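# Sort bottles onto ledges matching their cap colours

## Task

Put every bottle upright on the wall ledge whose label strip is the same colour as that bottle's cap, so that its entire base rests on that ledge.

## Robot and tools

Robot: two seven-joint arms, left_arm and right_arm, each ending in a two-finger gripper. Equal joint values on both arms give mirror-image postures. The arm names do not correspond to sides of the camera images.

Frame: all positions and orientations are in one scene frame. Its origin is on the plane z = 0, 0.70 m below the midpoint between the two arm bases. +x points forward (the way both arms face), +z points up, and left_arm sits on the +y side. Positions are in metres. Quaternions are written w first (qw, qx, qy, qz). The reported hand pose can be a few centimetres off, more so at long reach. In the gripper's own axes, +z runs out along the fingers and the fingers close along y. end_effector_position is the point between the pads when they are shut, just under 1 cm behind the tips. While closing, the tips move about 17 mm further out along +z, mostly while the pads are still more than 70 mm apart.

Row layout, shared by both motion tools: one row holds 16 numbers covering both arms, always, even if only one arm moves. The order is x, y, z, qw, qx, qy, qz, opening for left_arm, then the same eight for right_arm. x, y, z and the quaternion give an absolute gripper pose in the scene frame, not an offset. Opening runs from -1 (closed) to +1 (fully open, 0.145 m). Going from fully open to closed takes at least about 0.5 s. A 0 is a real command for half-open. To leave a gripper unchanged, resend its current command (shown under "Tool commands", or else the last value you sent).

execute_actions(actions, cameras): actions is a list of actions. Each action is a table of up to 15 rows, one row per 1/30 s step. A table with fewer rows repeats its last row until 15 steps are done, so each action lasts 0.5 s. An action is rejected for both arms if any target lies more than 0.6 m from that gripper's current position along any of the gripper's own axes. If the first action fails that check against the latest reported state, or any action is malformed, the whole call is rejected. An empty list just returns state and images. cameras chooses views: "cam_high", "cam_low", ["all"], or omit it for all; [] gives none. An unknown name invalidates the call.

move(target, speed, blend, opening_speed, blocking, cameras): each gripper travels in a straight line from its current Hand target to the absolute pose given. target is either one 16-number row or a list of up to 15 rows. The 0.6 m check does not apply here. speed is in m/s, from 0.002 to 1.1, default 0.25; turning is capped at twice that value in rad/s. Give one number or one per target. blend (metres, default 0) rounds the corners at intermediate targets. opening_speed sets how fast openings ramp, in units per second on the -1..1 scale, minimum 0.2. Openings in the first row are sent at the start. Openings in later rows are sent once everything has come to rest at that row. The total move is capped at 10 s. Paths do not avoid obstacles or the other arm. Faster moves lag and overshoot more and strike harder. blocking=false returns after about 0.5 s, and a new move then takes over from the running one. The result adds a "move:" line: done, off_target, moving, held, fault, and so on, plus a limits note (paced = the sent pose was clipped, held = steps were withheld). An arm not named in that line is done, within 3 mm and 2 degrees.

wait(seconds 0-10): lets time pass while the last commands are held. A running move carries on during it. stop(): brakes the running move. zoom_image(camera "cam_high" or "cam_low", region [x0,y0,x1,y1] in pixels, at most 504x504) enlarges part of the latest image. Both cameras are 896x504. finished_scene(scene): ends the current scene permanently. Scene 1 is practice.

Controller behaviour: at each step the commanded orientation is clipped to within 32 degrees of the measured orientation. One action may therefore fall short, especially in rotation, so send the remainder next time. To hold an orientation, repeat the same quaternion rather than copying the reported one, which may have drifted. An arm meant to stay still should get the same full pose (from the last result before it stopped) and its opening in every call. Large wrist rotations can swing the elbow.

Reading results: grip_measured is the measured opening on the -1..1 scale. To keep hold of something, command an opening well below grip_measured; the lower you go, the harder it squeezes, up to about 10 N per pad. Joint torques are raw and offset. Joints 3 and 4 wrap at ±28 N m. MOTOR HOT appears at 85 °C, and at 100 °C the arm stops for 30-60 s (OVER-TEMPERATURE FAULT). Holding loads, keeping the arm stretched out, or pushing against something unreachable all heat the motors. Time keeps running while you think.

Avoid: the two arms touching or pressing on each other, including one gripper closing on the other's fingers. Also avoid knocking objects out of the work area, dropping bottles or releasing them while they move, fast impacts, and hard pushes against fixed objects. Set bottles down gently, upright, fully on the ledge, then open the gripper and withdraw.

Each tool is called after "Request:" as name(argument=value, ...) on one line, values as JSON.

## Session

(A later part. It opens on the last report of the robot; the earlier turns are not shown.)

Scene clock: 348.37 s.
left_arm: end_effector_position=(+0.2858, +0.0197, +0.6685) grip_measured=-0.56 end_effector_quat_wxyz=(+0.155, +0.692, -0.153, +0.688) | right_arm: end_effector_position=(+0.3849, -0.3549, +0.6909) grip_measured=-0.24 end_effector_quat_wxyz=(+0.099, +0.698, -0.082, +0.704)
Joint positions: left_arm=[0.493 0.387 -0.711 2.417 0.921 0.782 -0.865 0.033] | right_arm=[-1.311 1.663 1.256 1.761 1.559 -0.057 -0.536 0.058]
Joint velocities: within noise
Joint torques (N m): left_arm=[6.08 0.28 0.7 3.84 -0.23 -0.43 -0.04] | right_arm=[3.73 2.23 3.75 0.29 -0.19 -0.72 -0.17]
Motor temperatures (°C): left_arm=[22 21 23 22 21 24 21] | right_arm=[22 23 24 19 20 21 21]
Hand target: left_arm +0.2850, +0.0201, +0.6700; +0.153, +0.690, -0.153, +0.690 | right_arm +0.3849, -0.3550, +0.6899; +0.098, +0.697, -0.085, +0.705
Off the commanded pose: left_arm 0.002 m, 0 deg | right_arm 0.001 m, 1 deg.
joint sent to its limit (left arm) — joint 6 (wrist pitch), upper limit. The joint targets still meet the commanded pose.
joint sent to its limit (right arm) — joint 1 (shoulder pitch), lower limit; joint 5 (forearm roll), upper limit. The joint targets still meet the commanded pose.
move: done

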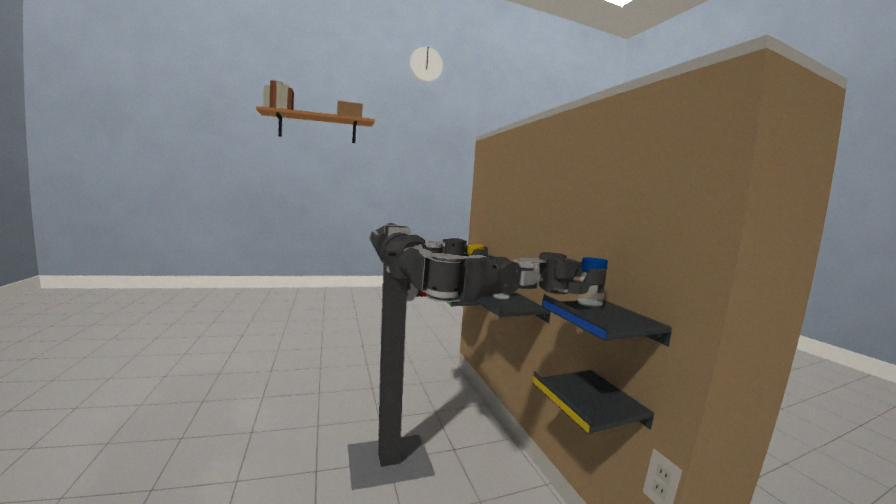

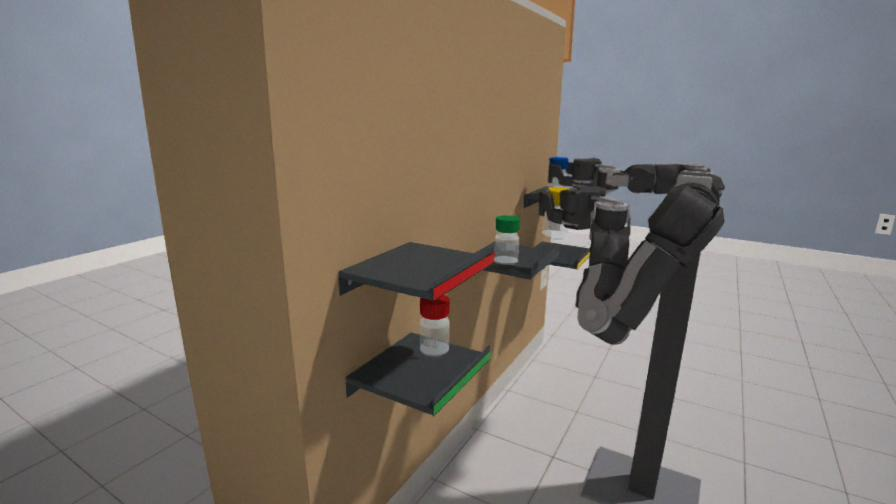

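Request:
move(target=[[0.375,-0.05,0.665,0.153,0.690,-0.153,0.690,-0.9,0.385,-0.355,0.678,0.092,0.701,-0.092,0.701,-0.7]], speed=0.12)

Request:
zoom_image(camera="cam_high", region=[440, 210, 690, 360])

Request:
zoom_image(camera="cam_low", region=[440, 120, 660, 300])

Scene clock: 364.90 s.
left_arm: end_effector_position=(+0.3754, -0.0491, +0.6638) grip_measured=-0.56 end_effector_quat_wxyz=(+0.151, +0.693, -0.152, +0.688) | right_arm: end_effector_position=(+0.3849, -0.3549, +0.6854) grip_measured=-0.24 end_effector_quat_wxyz=(+0.094, +0.690, -0.088, +0.713)
Joint positions: left_arm=[0.798 0.138 -0.861 1.832 0.826 0.598 -0.734 0.033] | right_arm=[-1.309 1.667 1.211 1.759 1.556 -0.128 -0.541 0.058]
Joint velocities: within noise
Joint torques (N m): left_arm=[8.58 -1.41 1.39 3.43 -0.32 -0.77 0.22] | right_arm=[3.34 2.33 2.17 0.25 -0.07 -0.14 -0.07]
Motor temperatures (°C): left_arm=[23 21 23 22 21 24 21] | right_arm=[22 23 24 19 20 21 21]
Hand target: left_arm +0.3749, -0.0501, +0.6651; +0.153, +0.690, -0.153, +0.690 | right_arm +0.3848, -0.3550, +0.6780; +0.096, +0.699, -0.088, +0.703
Off the commanded pose: left_arm 0.002 m, 1 deg | right_arm 0.007 m, 2 deg.
joint sent to its limit (right arm) — joint 1 (shoulder pitch), lower limit; joint 5 (forearm roll), upper limit. The joint targets still meet the commanded pose.
move: off_target (right_arm)

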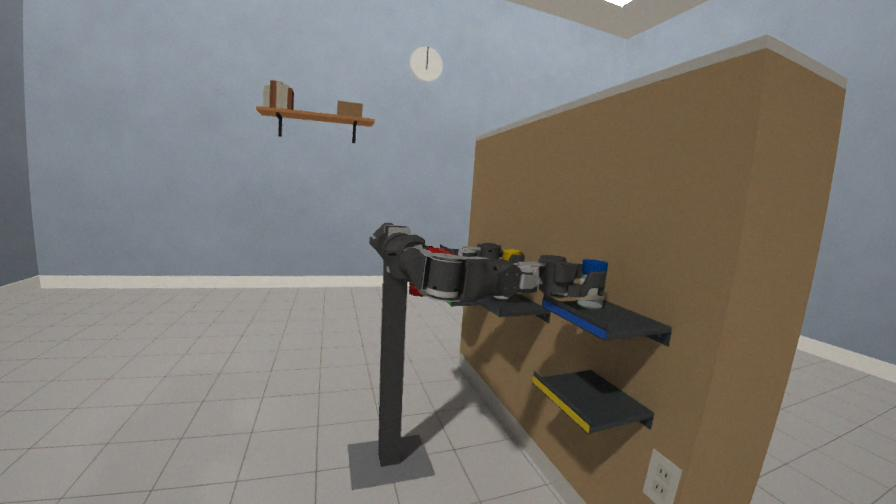

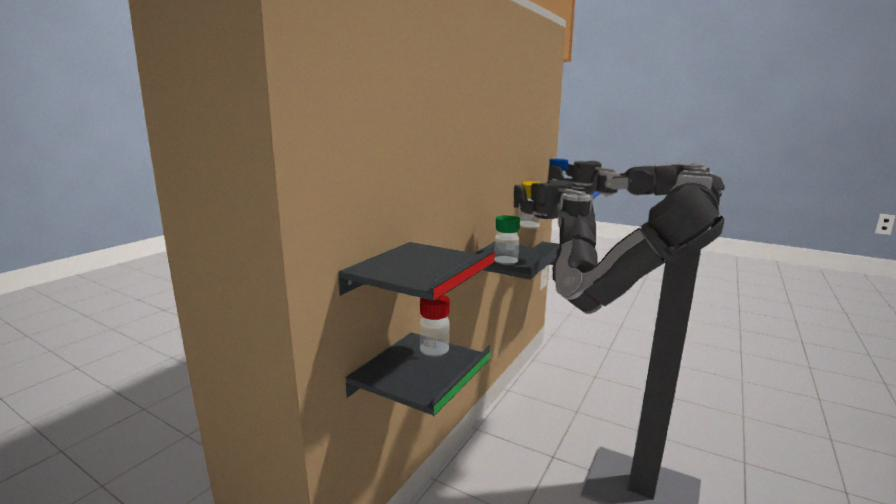

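Scaled by 2.016 from the camera's 896x504 image, which has a finer 1280x720 frame.

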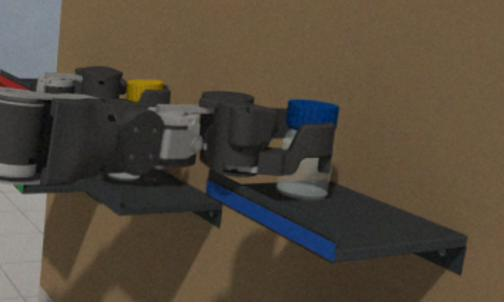

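Scaled by 2.291 from the camera's 896x504 image, which has a finer 1280x720 frame.

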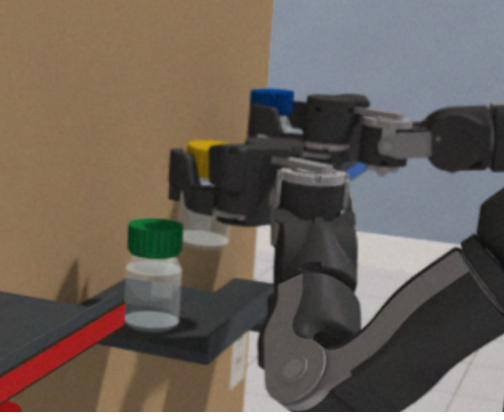

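Request:
move(target=[[0.375,-0.05,0.65,0.153,0.690,-0.153,0.690,-0.9,0.385,-0.355,0.705,0.092,0.701,-0.092,0.701,-0.7],[0.375,-0.05,0.63,0.153,0.690,-0.153,0.690,-0.9,0.385,-0.402,0.705,0.092,0.701,-0.092,0.701,-0.7],[0.375,-0.05,0.615,0.153,0.690,-0.153,0.690,-0.9,0.385,-0.402,0.686,0.092,0.701,-0.092,0.701,-0.7]], speed=[0.12,0.12,0.05])

Request:
zoom_image(camera="cam_high", region=[440, 210, 690, 360])

Request:
zoom_image(camera="cam_low", region=[440, 150, 600, 290])

Scene clock: 389.47 s.
left_arm: end_effector_position=(+0.3750, -0.0496, +0.6154) grip_measured=-0.56 end_effector_quat_wxyz=(+0.152, +0.692, -0.152, +0.689) | right_arm: end_effector_position=(+0.3845, -0.4026, +0.6866) grip_measured=-0.24 end_effector_quat_wxyz=(+0.102, +0.701, -0.083, +0.701)
Joint positions: left_arm=[0.706 0.205 -0.966 1.773 0.744 0.399 -0.686 0.033] | right_arm=[-1.311 1.625 1.248 1.579 1.559 -0.058 -0.324 0.058]
Joint velocities: within noise
Joint torques (N m): left_arm=[7.69 -1.15 1.5 3.41 -0.33 -0.78 0.21] | right_arm=[3.52 2.68 3.95 0.28 -0.04 -0.78 0.04]
Motor temperatures (°C): left_arm=[25 21 23 22 22 25 21] | right_arm=[22 23 23 19 20 20 21]
Hand target: left_arm +0.3750, -0.0500, +0.6150; +0.153, +0.690, -0.153, +0.690 | right_arm +0.3849, -0.4019, +0.6860; +0.100, +0.700, -0.083, +0.703
Off the commanded pose: left_arm 0.001 m, 0 deg | right_arm 0.001 m, 1 deg.
joint sent to its limit (right arm) — joint 1 (shoulder pitch), lower limit; joint 5 (forearm roll), upper limit. The joint targets still meet the commanded pose.
move: done

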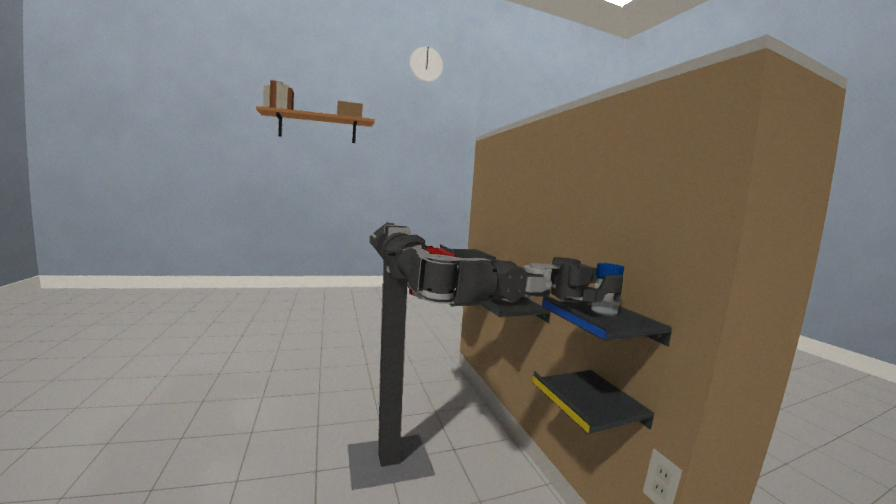

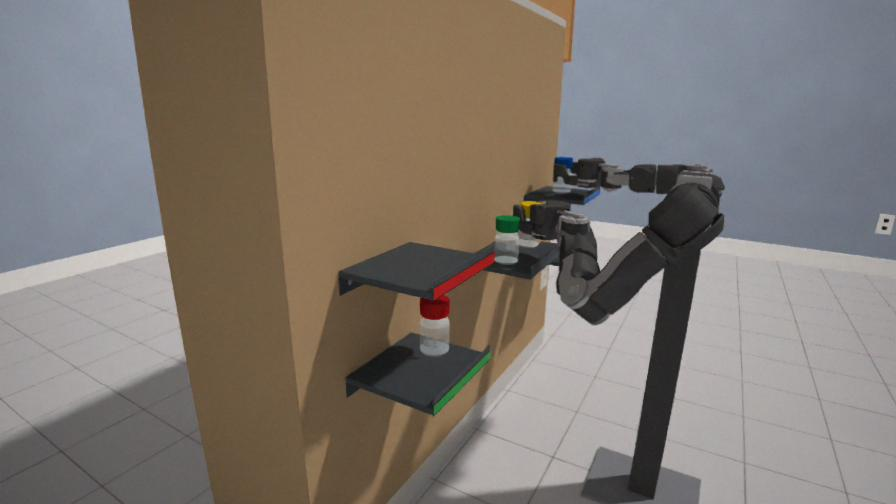

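Scaled by 2.016 from the camera's 896x504 image, which has a finer 1280x720 frame.

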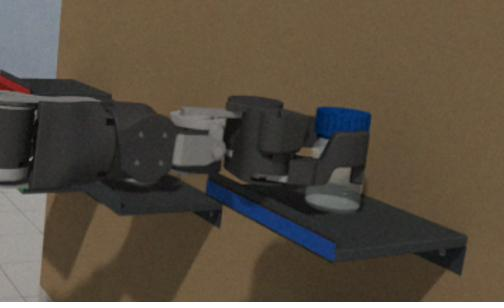

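Scaled by 3.150 from the camera's 896x504 image, which has a finer 1280x720 frame.

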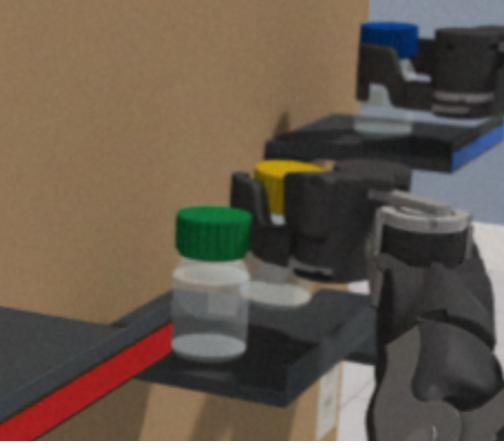

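Request:
move(target=[[0.375,-0.05,0.592,0.153,0.690,-0.153,0.690,-0.9,0.385,-0.402,0.679,0.092,0.701,-0.092,0.701,-0.7]], speed=0.04)

Request:
zoom_image(camera="cam_low", region=[440, 150, 600, 290])

Scene clock: 407.97 s.
left_arm: end_effector_position=(+0.3752, -0.0496, +0.5960) grip_measured=-0.56 end_effector_quat_wxyz=(+0.153, +0.688, -0.151, +0.693) | right_arm: end_effector_position=(+0.3846, -0.4022, +0.6853) grip_measured=-0.24 end_effector_quat_wxyz=(+0.099, +0.692, -0.084, +0.710)
Joint positions: left_arm=[0.675 0.225 -1.009 1.73 0.707 0.302 -0.668 0.033] | right_arm=[-1.31 1.628 1.222 1.578 1.559 -0.109 -0.324 0.058]
Joint velocities: within noise
Joint torques (N m): left_arm=[6.71 -0.96 1.2 3.02 -0.21 -0.67 0.23] | right_arm=[3.49 2.73 2.5 0.14 -0.05 -0.21 -0.07]
Motor temperatures (°C): left_arm=[25 21 23 22 22 25 21] | right_arm=[22 23 24 19 20 21 21]
Hand target: left_arm +0.3750, -0.0499, +0.5920; +0.153, +0.690, -0.153, +0.690 | right_arm +0.3848, -0.4020, +0.6789; +0.101, +0.700, -0.083, +0.702
Off the commanded pose: left_arm 0.004 m, 1 deg | right_arm 0.006 m, 2 deg.
joint sent to its limit (right arm) — joint 1 (shoulder pitch), lower limit; joint 5 (forearm roll), upper limit. The joint targets still meet the commanded pose.
move: off_target (left_arm, right_arm)

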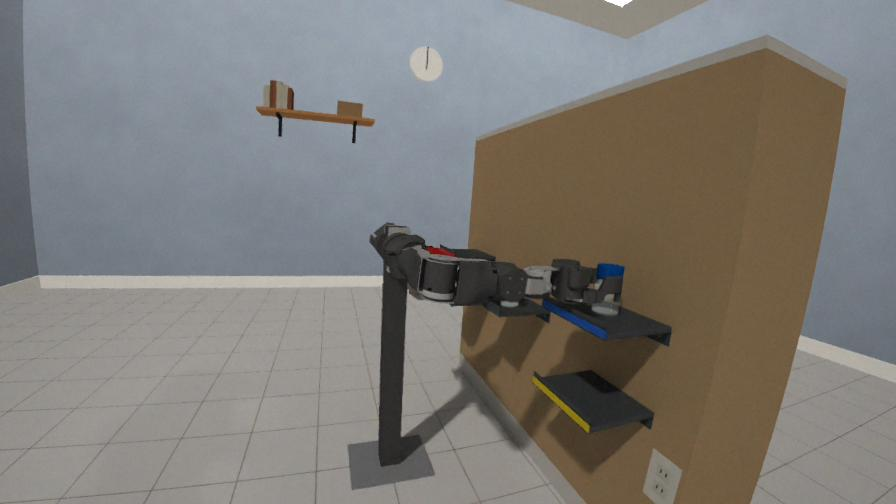

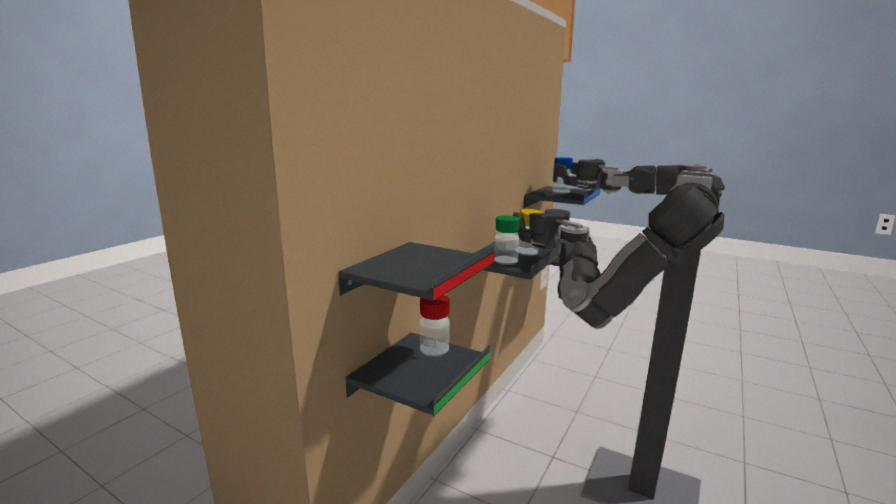

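Scaled by 3.150 from the camera's 896x504 image, which has a finer 1280x720 frame.

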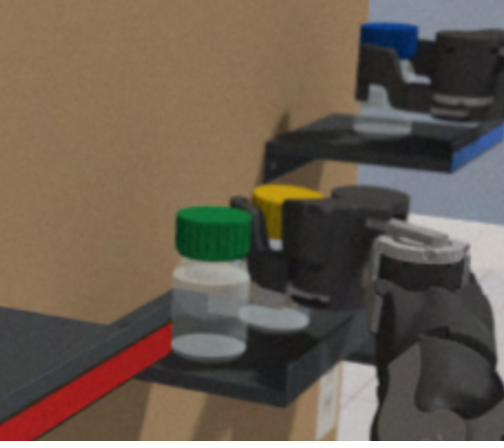

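Request:
move(target=[[0.375,-0.05,0.597,0.153,0.690,-0.153,0.690,-0.9,0.385,-0.402,0.6855,0.098,0.700,-0.084,0.702,-0.7],[0.375,-0.05,0.597,0.153,0.690,-0.153,0.690,-0.11,0.385,-0.402,0.6855,0.098,0.700,-0.084,0.702,0.3]], speed=0.05, opening_speed=0.6)

Request:
zoom_image(camera="cam_low", region=[440, 150, 600, 290])

Request:
zoom_image(camera="cam_high", region=[440, 210, 690, 360])

Scene clock: 431.73 s.
left_arm: end_effector_position=(+0.3751, -0.0502, +0.5958) grip_measured=-0.11 end_effector_quat_wxyz=(+0.153, +0.691, -0.154, +0.690) | right_arm: end_effector_position=(+0.3849, -0.4023, +0.6851) grip_measured=+0.30 end_effector_quat_wxyz=(+0.101, +0.699, -0.083, +0.703)
Joint positions: left_arm=[0.679 0.225 -1.009 1.732 0.715 0.314 -0.668 0.067] | right_arm=[-1.31 1.628 1.237 1.578 1.559 -0.074 -0.324 0.098]
Joint velocities: within noise
Joint torques (N m): left_arm=[8.03 -1.44 2.35 4.75 -0.14 -0.49 0.06] | right_arm=[3.6 1.96 5.85 0.12 -0.05 -0.31 0.12]
Motor temperatures (°C): left_arm=[25 21 23 22 22 25 21] | right_arm=[22 23 23 19 20 20 21]
Hand target: left_arm +0.3750, -0.0500, +0.5970; +0.153, +0.690, -0.153, +0.690 | right_arm +0.3849, -0.4020, +0.6855; +0.100, +0.700, -0.082, +0.702
Off the commanded pose: left_arm 0.001 m, 0 deg | right_arm 0.001 m, 0 deg.
joint sent to its limit (right arm) — joint 1 (shoulder pitch), lower limit; joint 5 (forearm roll), upper limit. The joint targets still meet the commanded pose.
move: done

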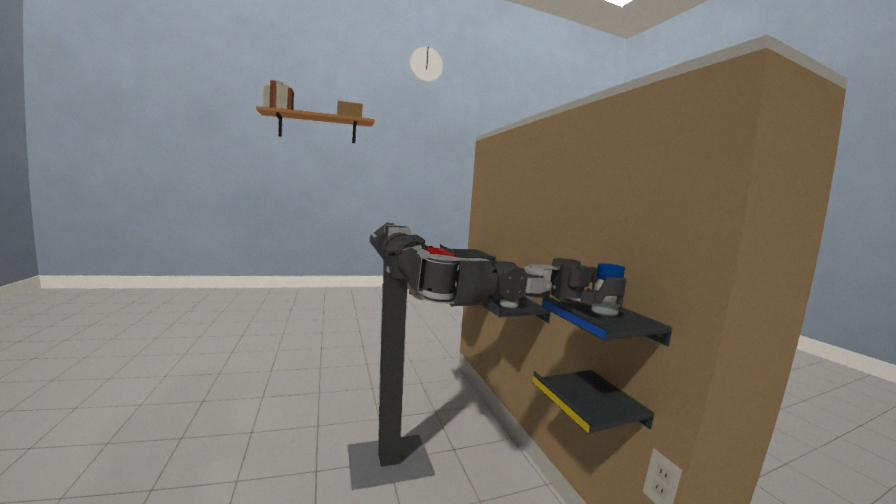

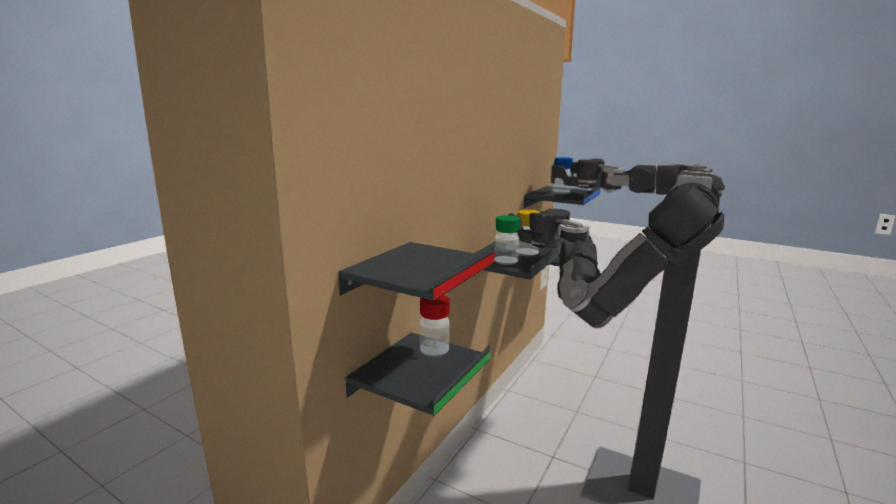

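Scaled by 3.150 from the camera's 896x504 image, which has a finer 1280x720 frame.

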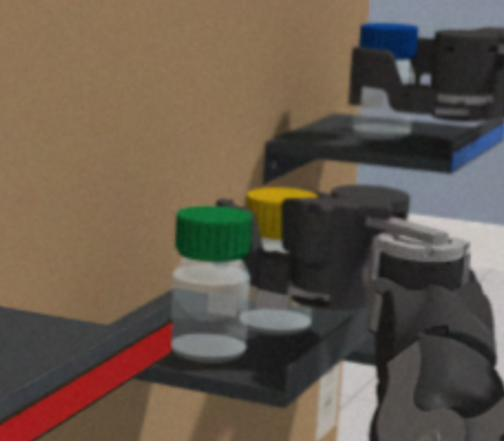

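Scaled by 2.016 from the camera's 896x504 image, which has a finer 1280x720 frame.

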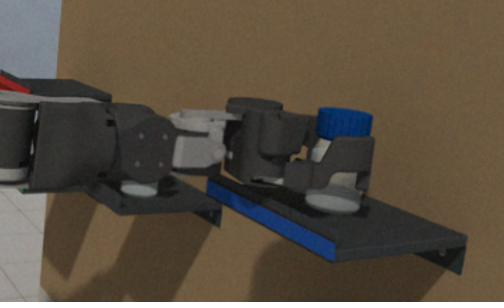

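Request:
move(target=[[0.28,-0.006,0.60,0.153,0.690,-0.153,0.690,-0.11,0.26,-0.37,0.69,0.092,0.701,-0.092,0.701,0.3],[0.272,0.046,0.605,0.044,0.706,-0.044,0.706,0.1,0.22,-0.36,0.54,0,0.9239,0,0.3827,0.3]], speed=[0.15,0.3])

Request:
zoom_image(camera="cam_low", region=[440, 150, 660, 290])

Request:
zoom_image(camera="cam_high", region=[440, 210, 690, 360])

Scene clock: 484.40 s.
left_arm: end_effector_position=(+0.2724, +0.0452, +0.6046) grip_measured=+0.10 end_effector_quat_wxyz=(+0.045, +0.705, -0.046, +0.706) | right_arm: end_effector_position=(+0.2211, -0.3611, +0.5425) grip_measured=+0.30 end_effector_quat_wxyz=(+0.003, +0.922, -0.001, +0.388)
Joint positions: left_arm=[0.274 0.453 -1.013 2.35 0.532 0.473 -1.141 0.083] | right_arm=[-1.311 1.029 1.229 2.001 1.322 0.72 0.106 0.098]
Joint velocities: within noise
Joint torques (N m): left_arm=[3.52 -0.25 1.1 4.98 -0.32 -0.24 -0.05] | right_arm=[0.33 2.25 2.96 0.84 0.12 -0.18 0.18]
Motor temperatures (°C): left_arm=[26 21 24 23 22 25 21] | right_arm=[22 23 26 19 20 20 21]
Hand target: left_arm +0.2720, +0.0460, +0.6050; +0.044, +0.706, -0.044, +0.706 | right_arm +0.2200, -0.3600, +0.5400; +0.000, +0.924, +0.000, +0.383
Off the commanded pose: left_arm 0.001 m, 0 deg | right_arm 0.003 m, 1 deg.
joint sent to its limit (right arm) — joint 1 (shoulder pitch), lower limit. The joint targets still meet the commanded pose.
move: done

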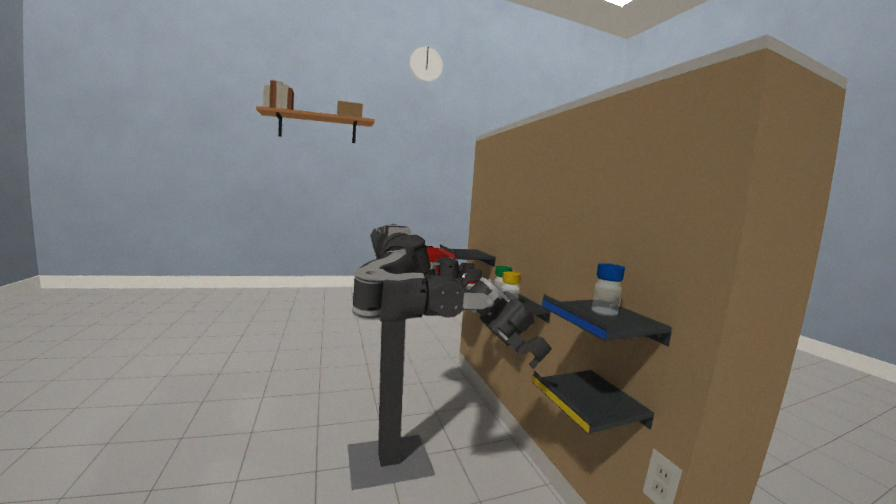

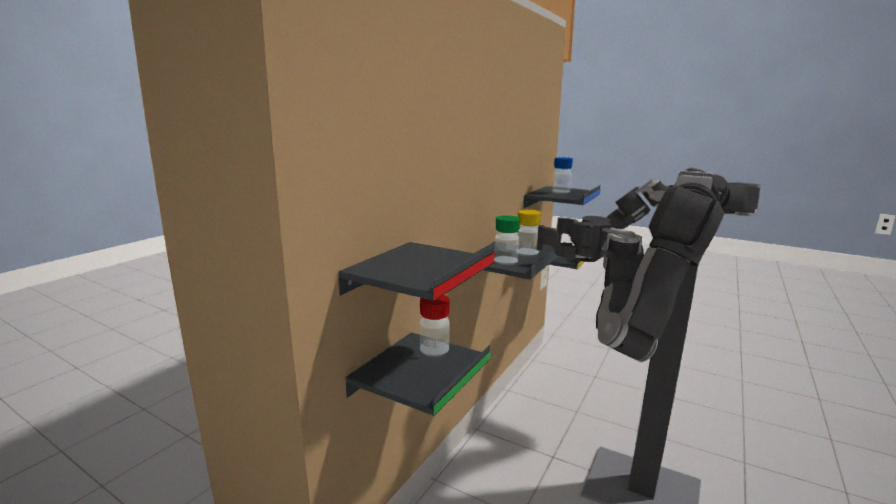

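Scaled by 2.291 from the camera's 896x504 image, which has a finer 1280x720 frame.

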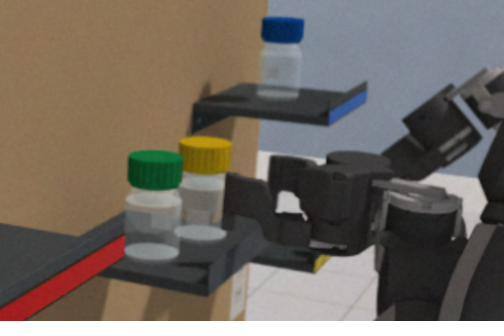

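Scaled by 2.016 from the camera's 896x504 image, which has a finer 1280x720 frame.

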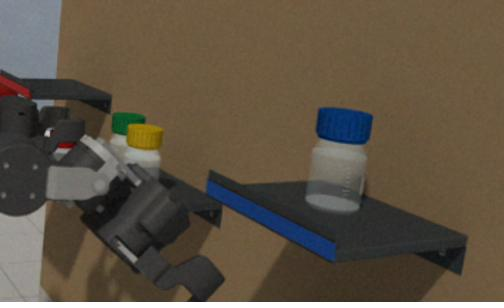

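Request:
move(target=[[0.286,0.08,0.602,0.123,0.696,-0.123,0.696,-0.05,0.115,-0.25,0.351,0,0.9991,0,0.0436,0.3],[0.33,0.064,0.597,0.123,0.696,-0.123,0.696,-0.05,0.083,-0.249,0.351,-0.062,0.603,0.780,0.154,0.3],[0.38,0.046,0.592,0.123,0.696,-0.123,0.696,-0.05,0.225,-0.24,0.419,0.123,0.703,0.551,0.431,0.3],[0.38,0.046,0.592,0.123,0.696,-0.123,0.696,-0.05,0.33,-0.15,0.375,-0.04,0.585,0.68,0.44,0.3]], speed=[0.4,0.5,0.5,0.5])

Request:
zoom_image(camera="cam_low", region=[440, 150, 660, 290])

Request:
zoom_image(camera="cam_high", region=[420, 210, 600, 330])

Scene clock: 545.10 s.
left_arm: end_effector_position=(+0.3798, +0.0472, +0.5936) grip_measured=-0.05 end_effector_quat_wxyz=(+0.122, +0.695, -0.121, +0.698) | right_arm: end_effector_position=(+0.3310, -0.1501, +0.3758) grip_measured=+0.30 end_effector_quat_wxyz=(-0.038, +0.586, +0.679, +0.442)
Joint positions: left_arm=[0.598 0.578 -0.891 1.899 0.834 0.224 -0.605 0.072] | right_arm=[0.431 0.804 -0.833 1.259 -0.079 -0.294 0.544 0.098]
Joint velocities: within noise
Joint torques (N m): left_arm=[7.35 0.3 1.66 2.8 -0.2 -0.6 0.23] | right_arm=[5.05 3.78 2.77 1.99 0.42 -0.3 -0.08]
Motor temperatures (°C): left_arm=[24 21 23 24 22 24 21] | right_arm=[21 23 24 19 20 20 21]
Hand target: left_arm +0.3800, +0.0459, +0.5920; +0.123, +0.696, -0.123, +0.696 | right_arm +0.3300, -0.1500, +0.3750; -0.040, +0.585, +0.680, +0.440
Off the commanded pose: left_arm 0.002 m, 0 deg | right_arm 0.001 m, 0 deg.
move: done

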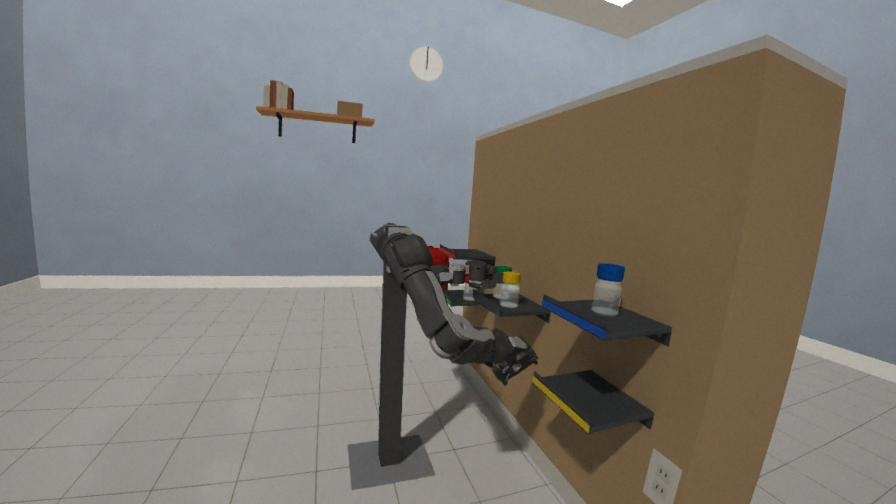

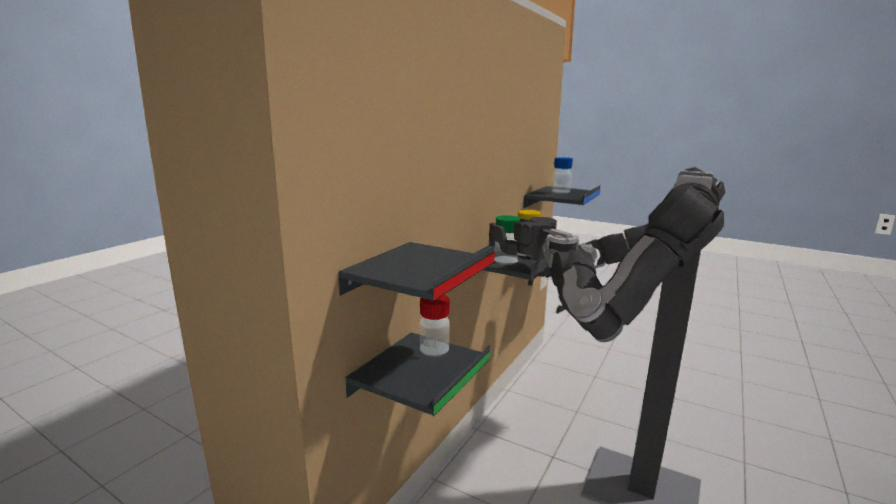

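Scaled by 2.291 from the camera's 896x504 image, which has a finer 1280x720 frame.

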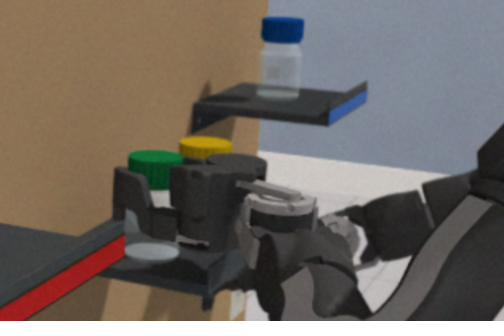

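Scaled by 2.800 from the camera's 896x504 image, which has a finer 1280x720 frame.

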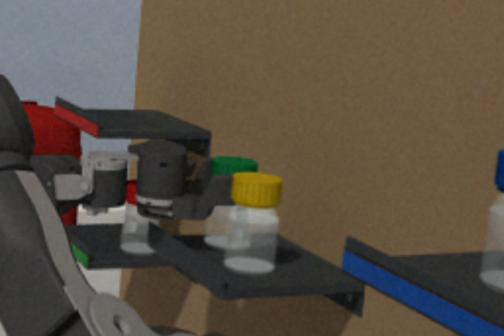

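Request:
move(target=[[0.38,0.046,0.592,0.123,0.696,-0.123,0.696,-0.7,0.33,-0.15,0.375,-0.04,0.585,0.68,0.44,0.3],[0.38,0.046,0.65,0.123,0.696,-0.123,0.696,-0.7,0.33,-0.15,0.375,-0.04,0.585,0.68,0.44,0.3],[0.28,0.085,0.65,0.123,0.696,-0.123,0.696,-0.7,0.32,-0.16,0.375,-0.04,0.585,0.68,0.44,0.3],[0.235,0.25,0.60,0,0.7071,0,0.7071,-0.7,0.265,-0.2,0.45,-0.092,0.701,0.092,0.701,0.3],[0.25,0.41,0.55,-0.092,0.701,0.092,0.701,-0.7,0.275,-0.085,0.6,-0.153,0.69,0.153,0.69,0.3]], speed=[0.15,0.15,0.2,0.3,0.3], opening_speed=1.0, blend=[0,0.01,0.02,0.03,0])

Request:
zoom_image(camera="cam_low", region=[330, 180, 660, 420])

Request:
zoom_image(camera="cam_high", region=[420, 210, 600, 330])

Scene clock: 573.27 s.
left_arm: end_effector_position=(+0.2504, +0.4106, +0.5506) grip_measured=-0.26 end_effector_quat_wxyz=(-0.103, +0.747, +0.096, +0.650) | right_arm: end_effector_position=(+0.2746, -0.0846, +0.6019) grip_measured=+0.30 end_effector_quat_wxyz=(-0.154, +0.687, +0.155, +0.693)
Joint positions: left_arm=[0.645 1.845 -1.564 1.846 1.584 -0.781 -0.275 0.056] | right_arm=[-0.13 0.685 -0.342 2.395 0.616 0.339 -0.307 0.098]
Joint velocities: within noise
Joint torques (N m): left_arm=[2.07 5.76 1.51 0.03 0.09 -0.87 0.22] | right_arm=[1.89 1.67 1.36 3.06 -0.01 -0.28 -0.11]
Motor temperatures (°C): left_arm=[25 21 23 23 22 25 21] | right_arm=[22 23 24 19 20 20 21]
Hand target: left_arm +0.2503, +0.4100, +0.5502; -0.101, +0.746, +0.096, +0.651 | right_arm +0.2750, -0.0850, +0.6000; -0.153, +0.690, +0.153, +0.690
Off the commanded pose: left_arm 0.001 m, 8 deg | right_arm 0.002 m, 1 deg.
joint sent to its limit (left arm) — joint 3 (upper arm roll), lower limit; joint 5 (forearm roll), upper limit; joint 6 (wrist pitch), lower limit. The joint targets are off in orientation, not in position.
move: off_target (left_arm)

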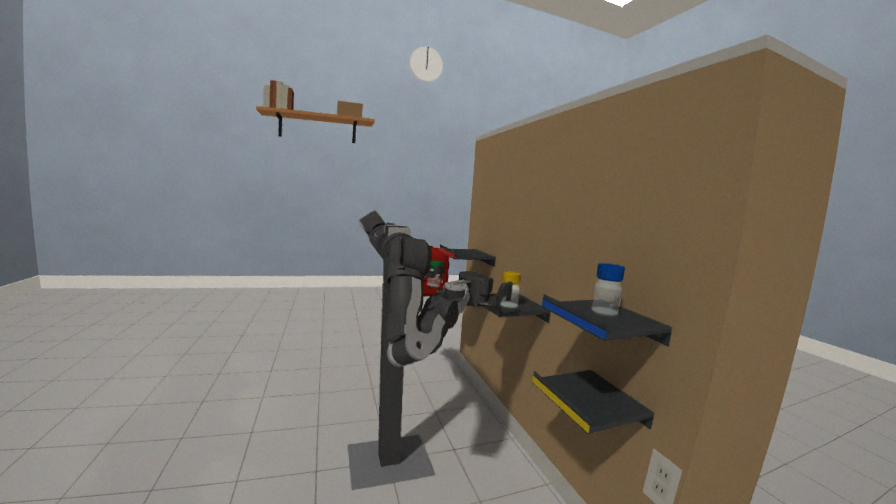

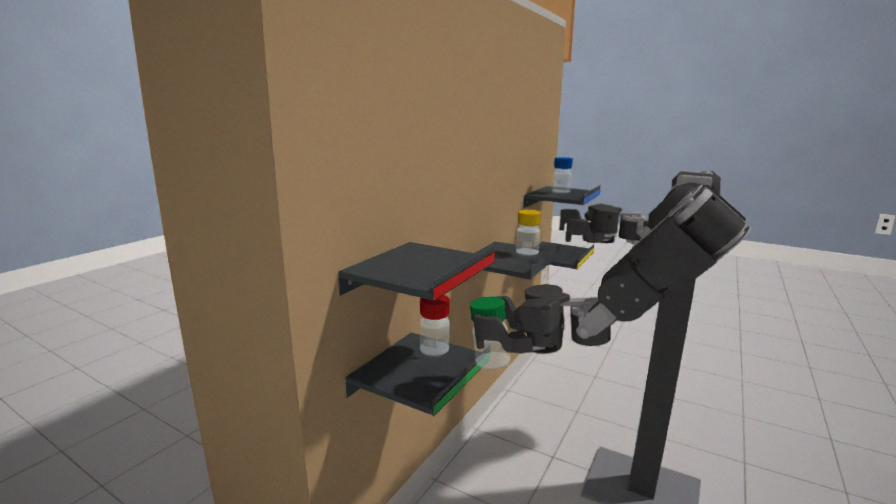

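Scaled by 1.527 from the camera's 896x504 image, which has a finer 1280x720 frame.

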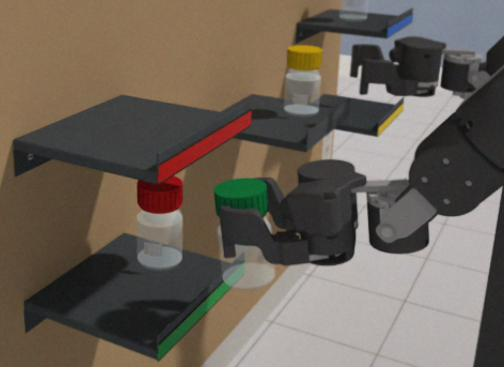

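Scaled by 2.800 from the camera's 896x504 image, which has a finer 1280x720 frame.

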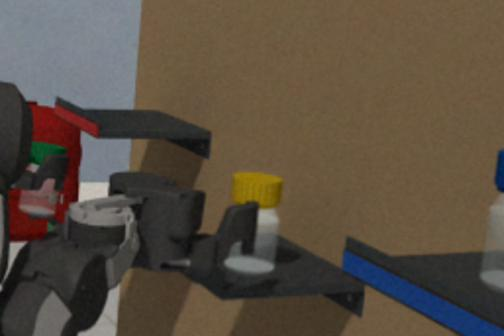

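Request:
move(target=[[0.30,0.432,0.55,-0.092,0.701,0.092,0.701,-0.7,0.32,-0.063,0.593,-0.153,0.69,0.153,0.69,0.3],[0.383,0.438,0.545,-0.092,0.701,0.092,0.701,-0.7,0.362,-0.043,0.59,-0.153,0.69,0.153,0.69,0.3]], speed=0.15)

Request:
zoom_image(camera="cam_low", region=[330, 180, 660, 420])

Request:
zoom_image(camera="cam_high", region=[420, 210, 600, 330])

Scene clock: 588.53 s.
left_arm: end_effector_position=(+0.3831, +0.4375, +0.5429) grip_measured=-0.26 end_effector_quat_wxyz=(-0.092, +0.703, +0.094, +0.699) | right_arm: end_effector_position=(+0.3627, -0.0446, +0.5909) grip_measured=+0.30 end_effector_quat_wxyz=(-0.151, +0.691, +0.150, +0.691)
Joint positions: left_arm=[0.757 1.294 -1.268 1.167 1.574 -0.521 -0.101 0.056] | right_arm=[0.331 0.427 -0.569 1.963 0.582 0.397 -0.297 0.098]
Joint velocities: within noise
Joint torques (N m): left_arm=[6.45 6.63 3.03 0.21 0.04 -0.81 0.2] | right_arm=[4.5 0.7 1.18 3.29 -0.1 -0.54 0.18]
Motor temperatures (°C): left_arm=[24 22 23 22 22 25 21] | right_arm=[22 23 23 20 20 20 21]
Hand target: left_arm +0.3830, +0.4380, +0.5450; -0.092, +0.701, +0.092, +0.701 | right_arm +0.3620, -0.0430, +0.5899; -0.153, +0.690, +0.153, +0.690
Off the commanded pose: left_arm 0.002 m, 0 deg | right_arm 0.002 m, 0 deg.
move: done

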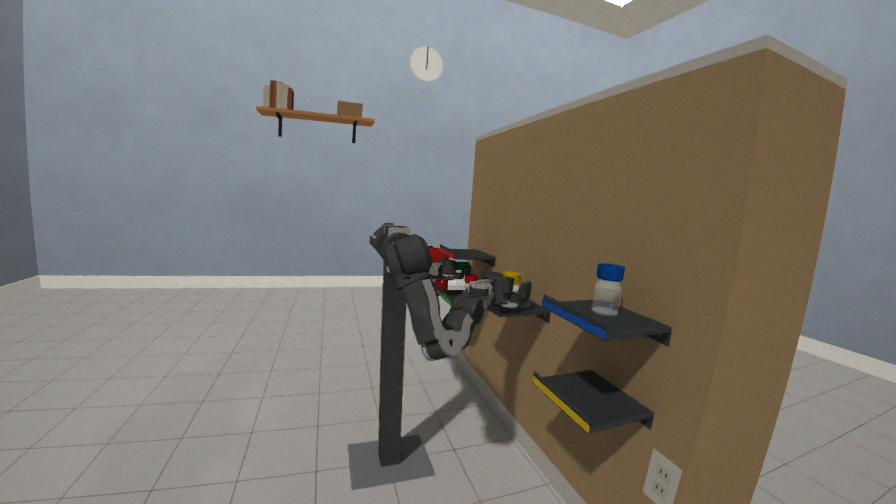

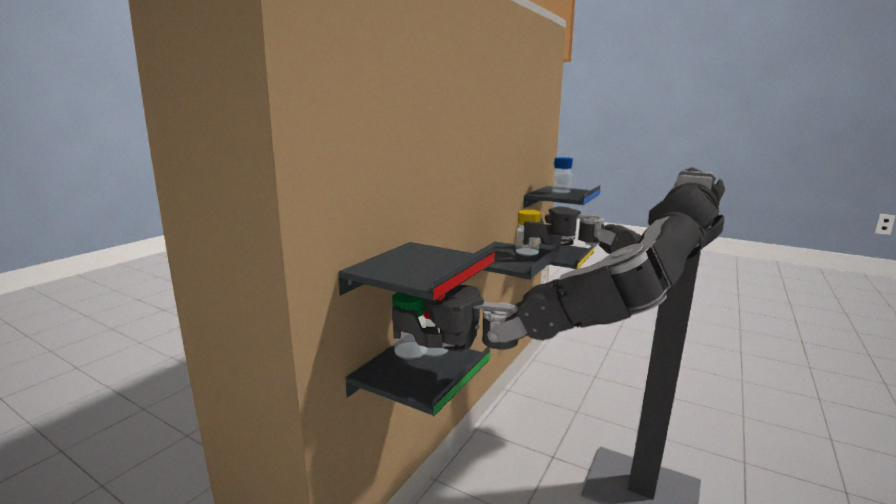

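Scaled by 1.527 from the camera's 896x504 image, which has a finer 1280x720 frame.

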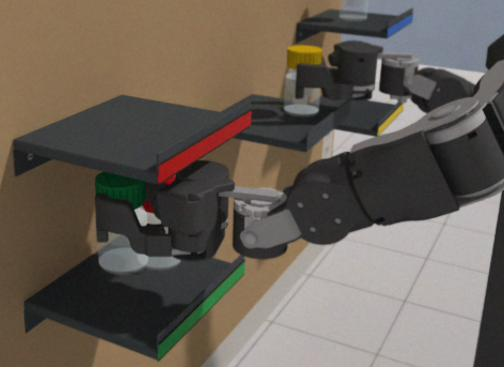

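Scaled by 2.800 from the camera's 896x504 image, which has a finer 1280x720 frame.

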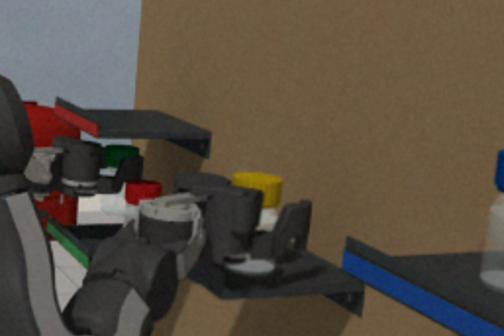

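Request:
move(target=[[0.383,0.438,0.516,-0.092,0.701,0.092,0.701,-0.7,0.362,-0.043,0.59,-0.153,0.69,0.153,0.69,-0.7],[0.383,0.438,0.499,-0.092,0.701,0.092,0.701,-0.7,0.362,-0.043,0.615,-0.153,0.69,0.153,0.69,-0.7]], speed=[0.08,0.05], opening_speed=0.9)

Request:
zoom_image(camera="cam_low", region=[330, 180, 660, 420])

Request:
zoom_image(camera="cam_high", region=[420, 210, 600, 330])

Scene clock: 604.10 s.
left_arm: end_effector_position=(+0.3830, +0.4409, +0.5049) grip_measured=-0.26 end_effector_quat_wxyz=(-0.097, +0.695, +0.092, +0.707) | right_arm: end_effector_position=(+0.3615, -0.0416, +0.6120) grip_measured=-0.29 end_effector_quat_wxyz=(-0.154, +0.693, +0.157, +0.687)
Joint positions: left_arm=[0.674 1.158 -1.26 0.976 1.584 -0.638 -0.027 0.056] | right_arm=[0.386 0.41 -0.544 2.013 0.623 0.513 -0.311 0.054]
Joint velocities: within noise
Joint torques (N m): left_arm=[4.79 4.89 2.36 0.09 0.19 -0.36 0.22] | right_arm=[5 0.04 3.18 3.86 -0.09 -0.52 -0.14]
Motor temperatures (°C): left_arm=[25 23 24 22 21 25 21] | right_arm=[22 23 23 20 20 20 21]
Hand target: left_arm +0.3829, +0.4379, +0.4990; -0.092, +0.701, +0.092, +0.701 | right_arm +0.3620, -0.0430, +0.6150; -0.153, +0.690, +0.153, +0.690
Off the commanded pose: left_arm 0.007 m, 1 deg | right_arm 0.003 m, 1 deg.
joint sent to its limit (left arm) — joint 5 (forearm roll), upper limit. The joint targets still meet the commanded pose.
move: off_target (left_arm)

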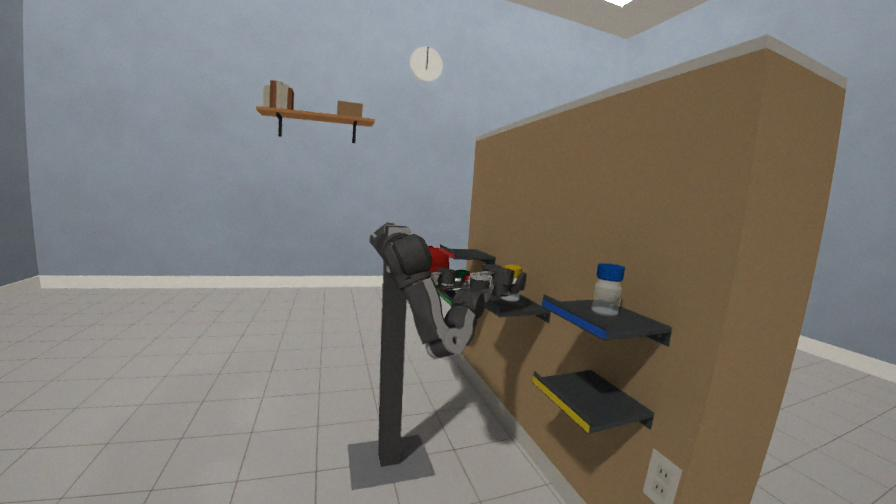

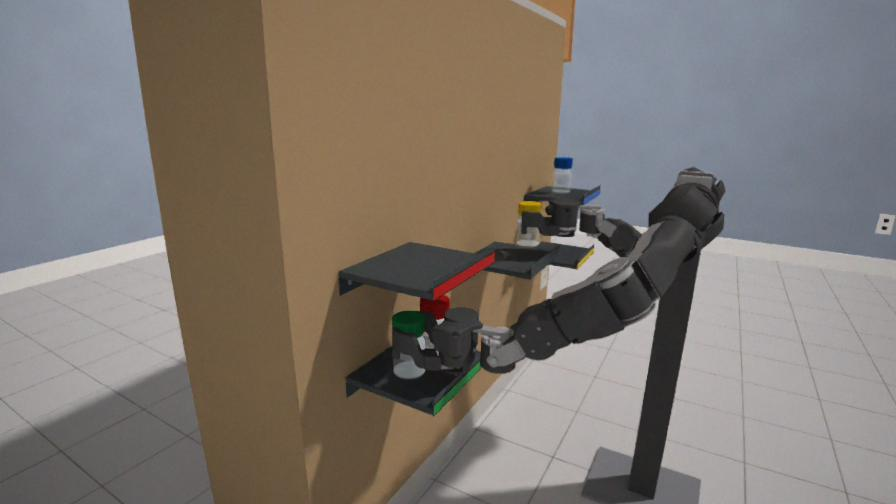

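Scaled by 1.527 from the camera's 896x504 image, which has a finer 1280x720 frame.

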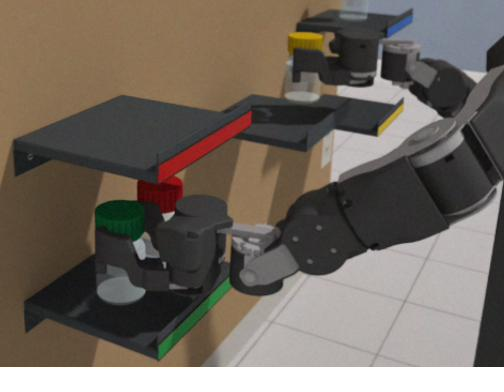

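Scaled by 2.800 from the camera's 896x504 image, which has a finer 1280x720 frame.

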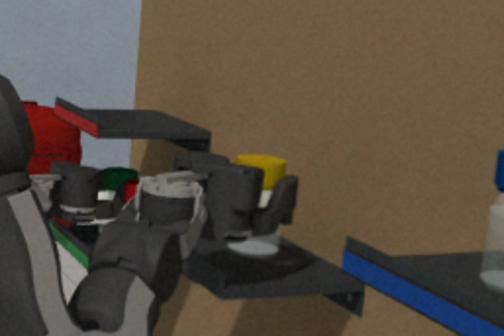

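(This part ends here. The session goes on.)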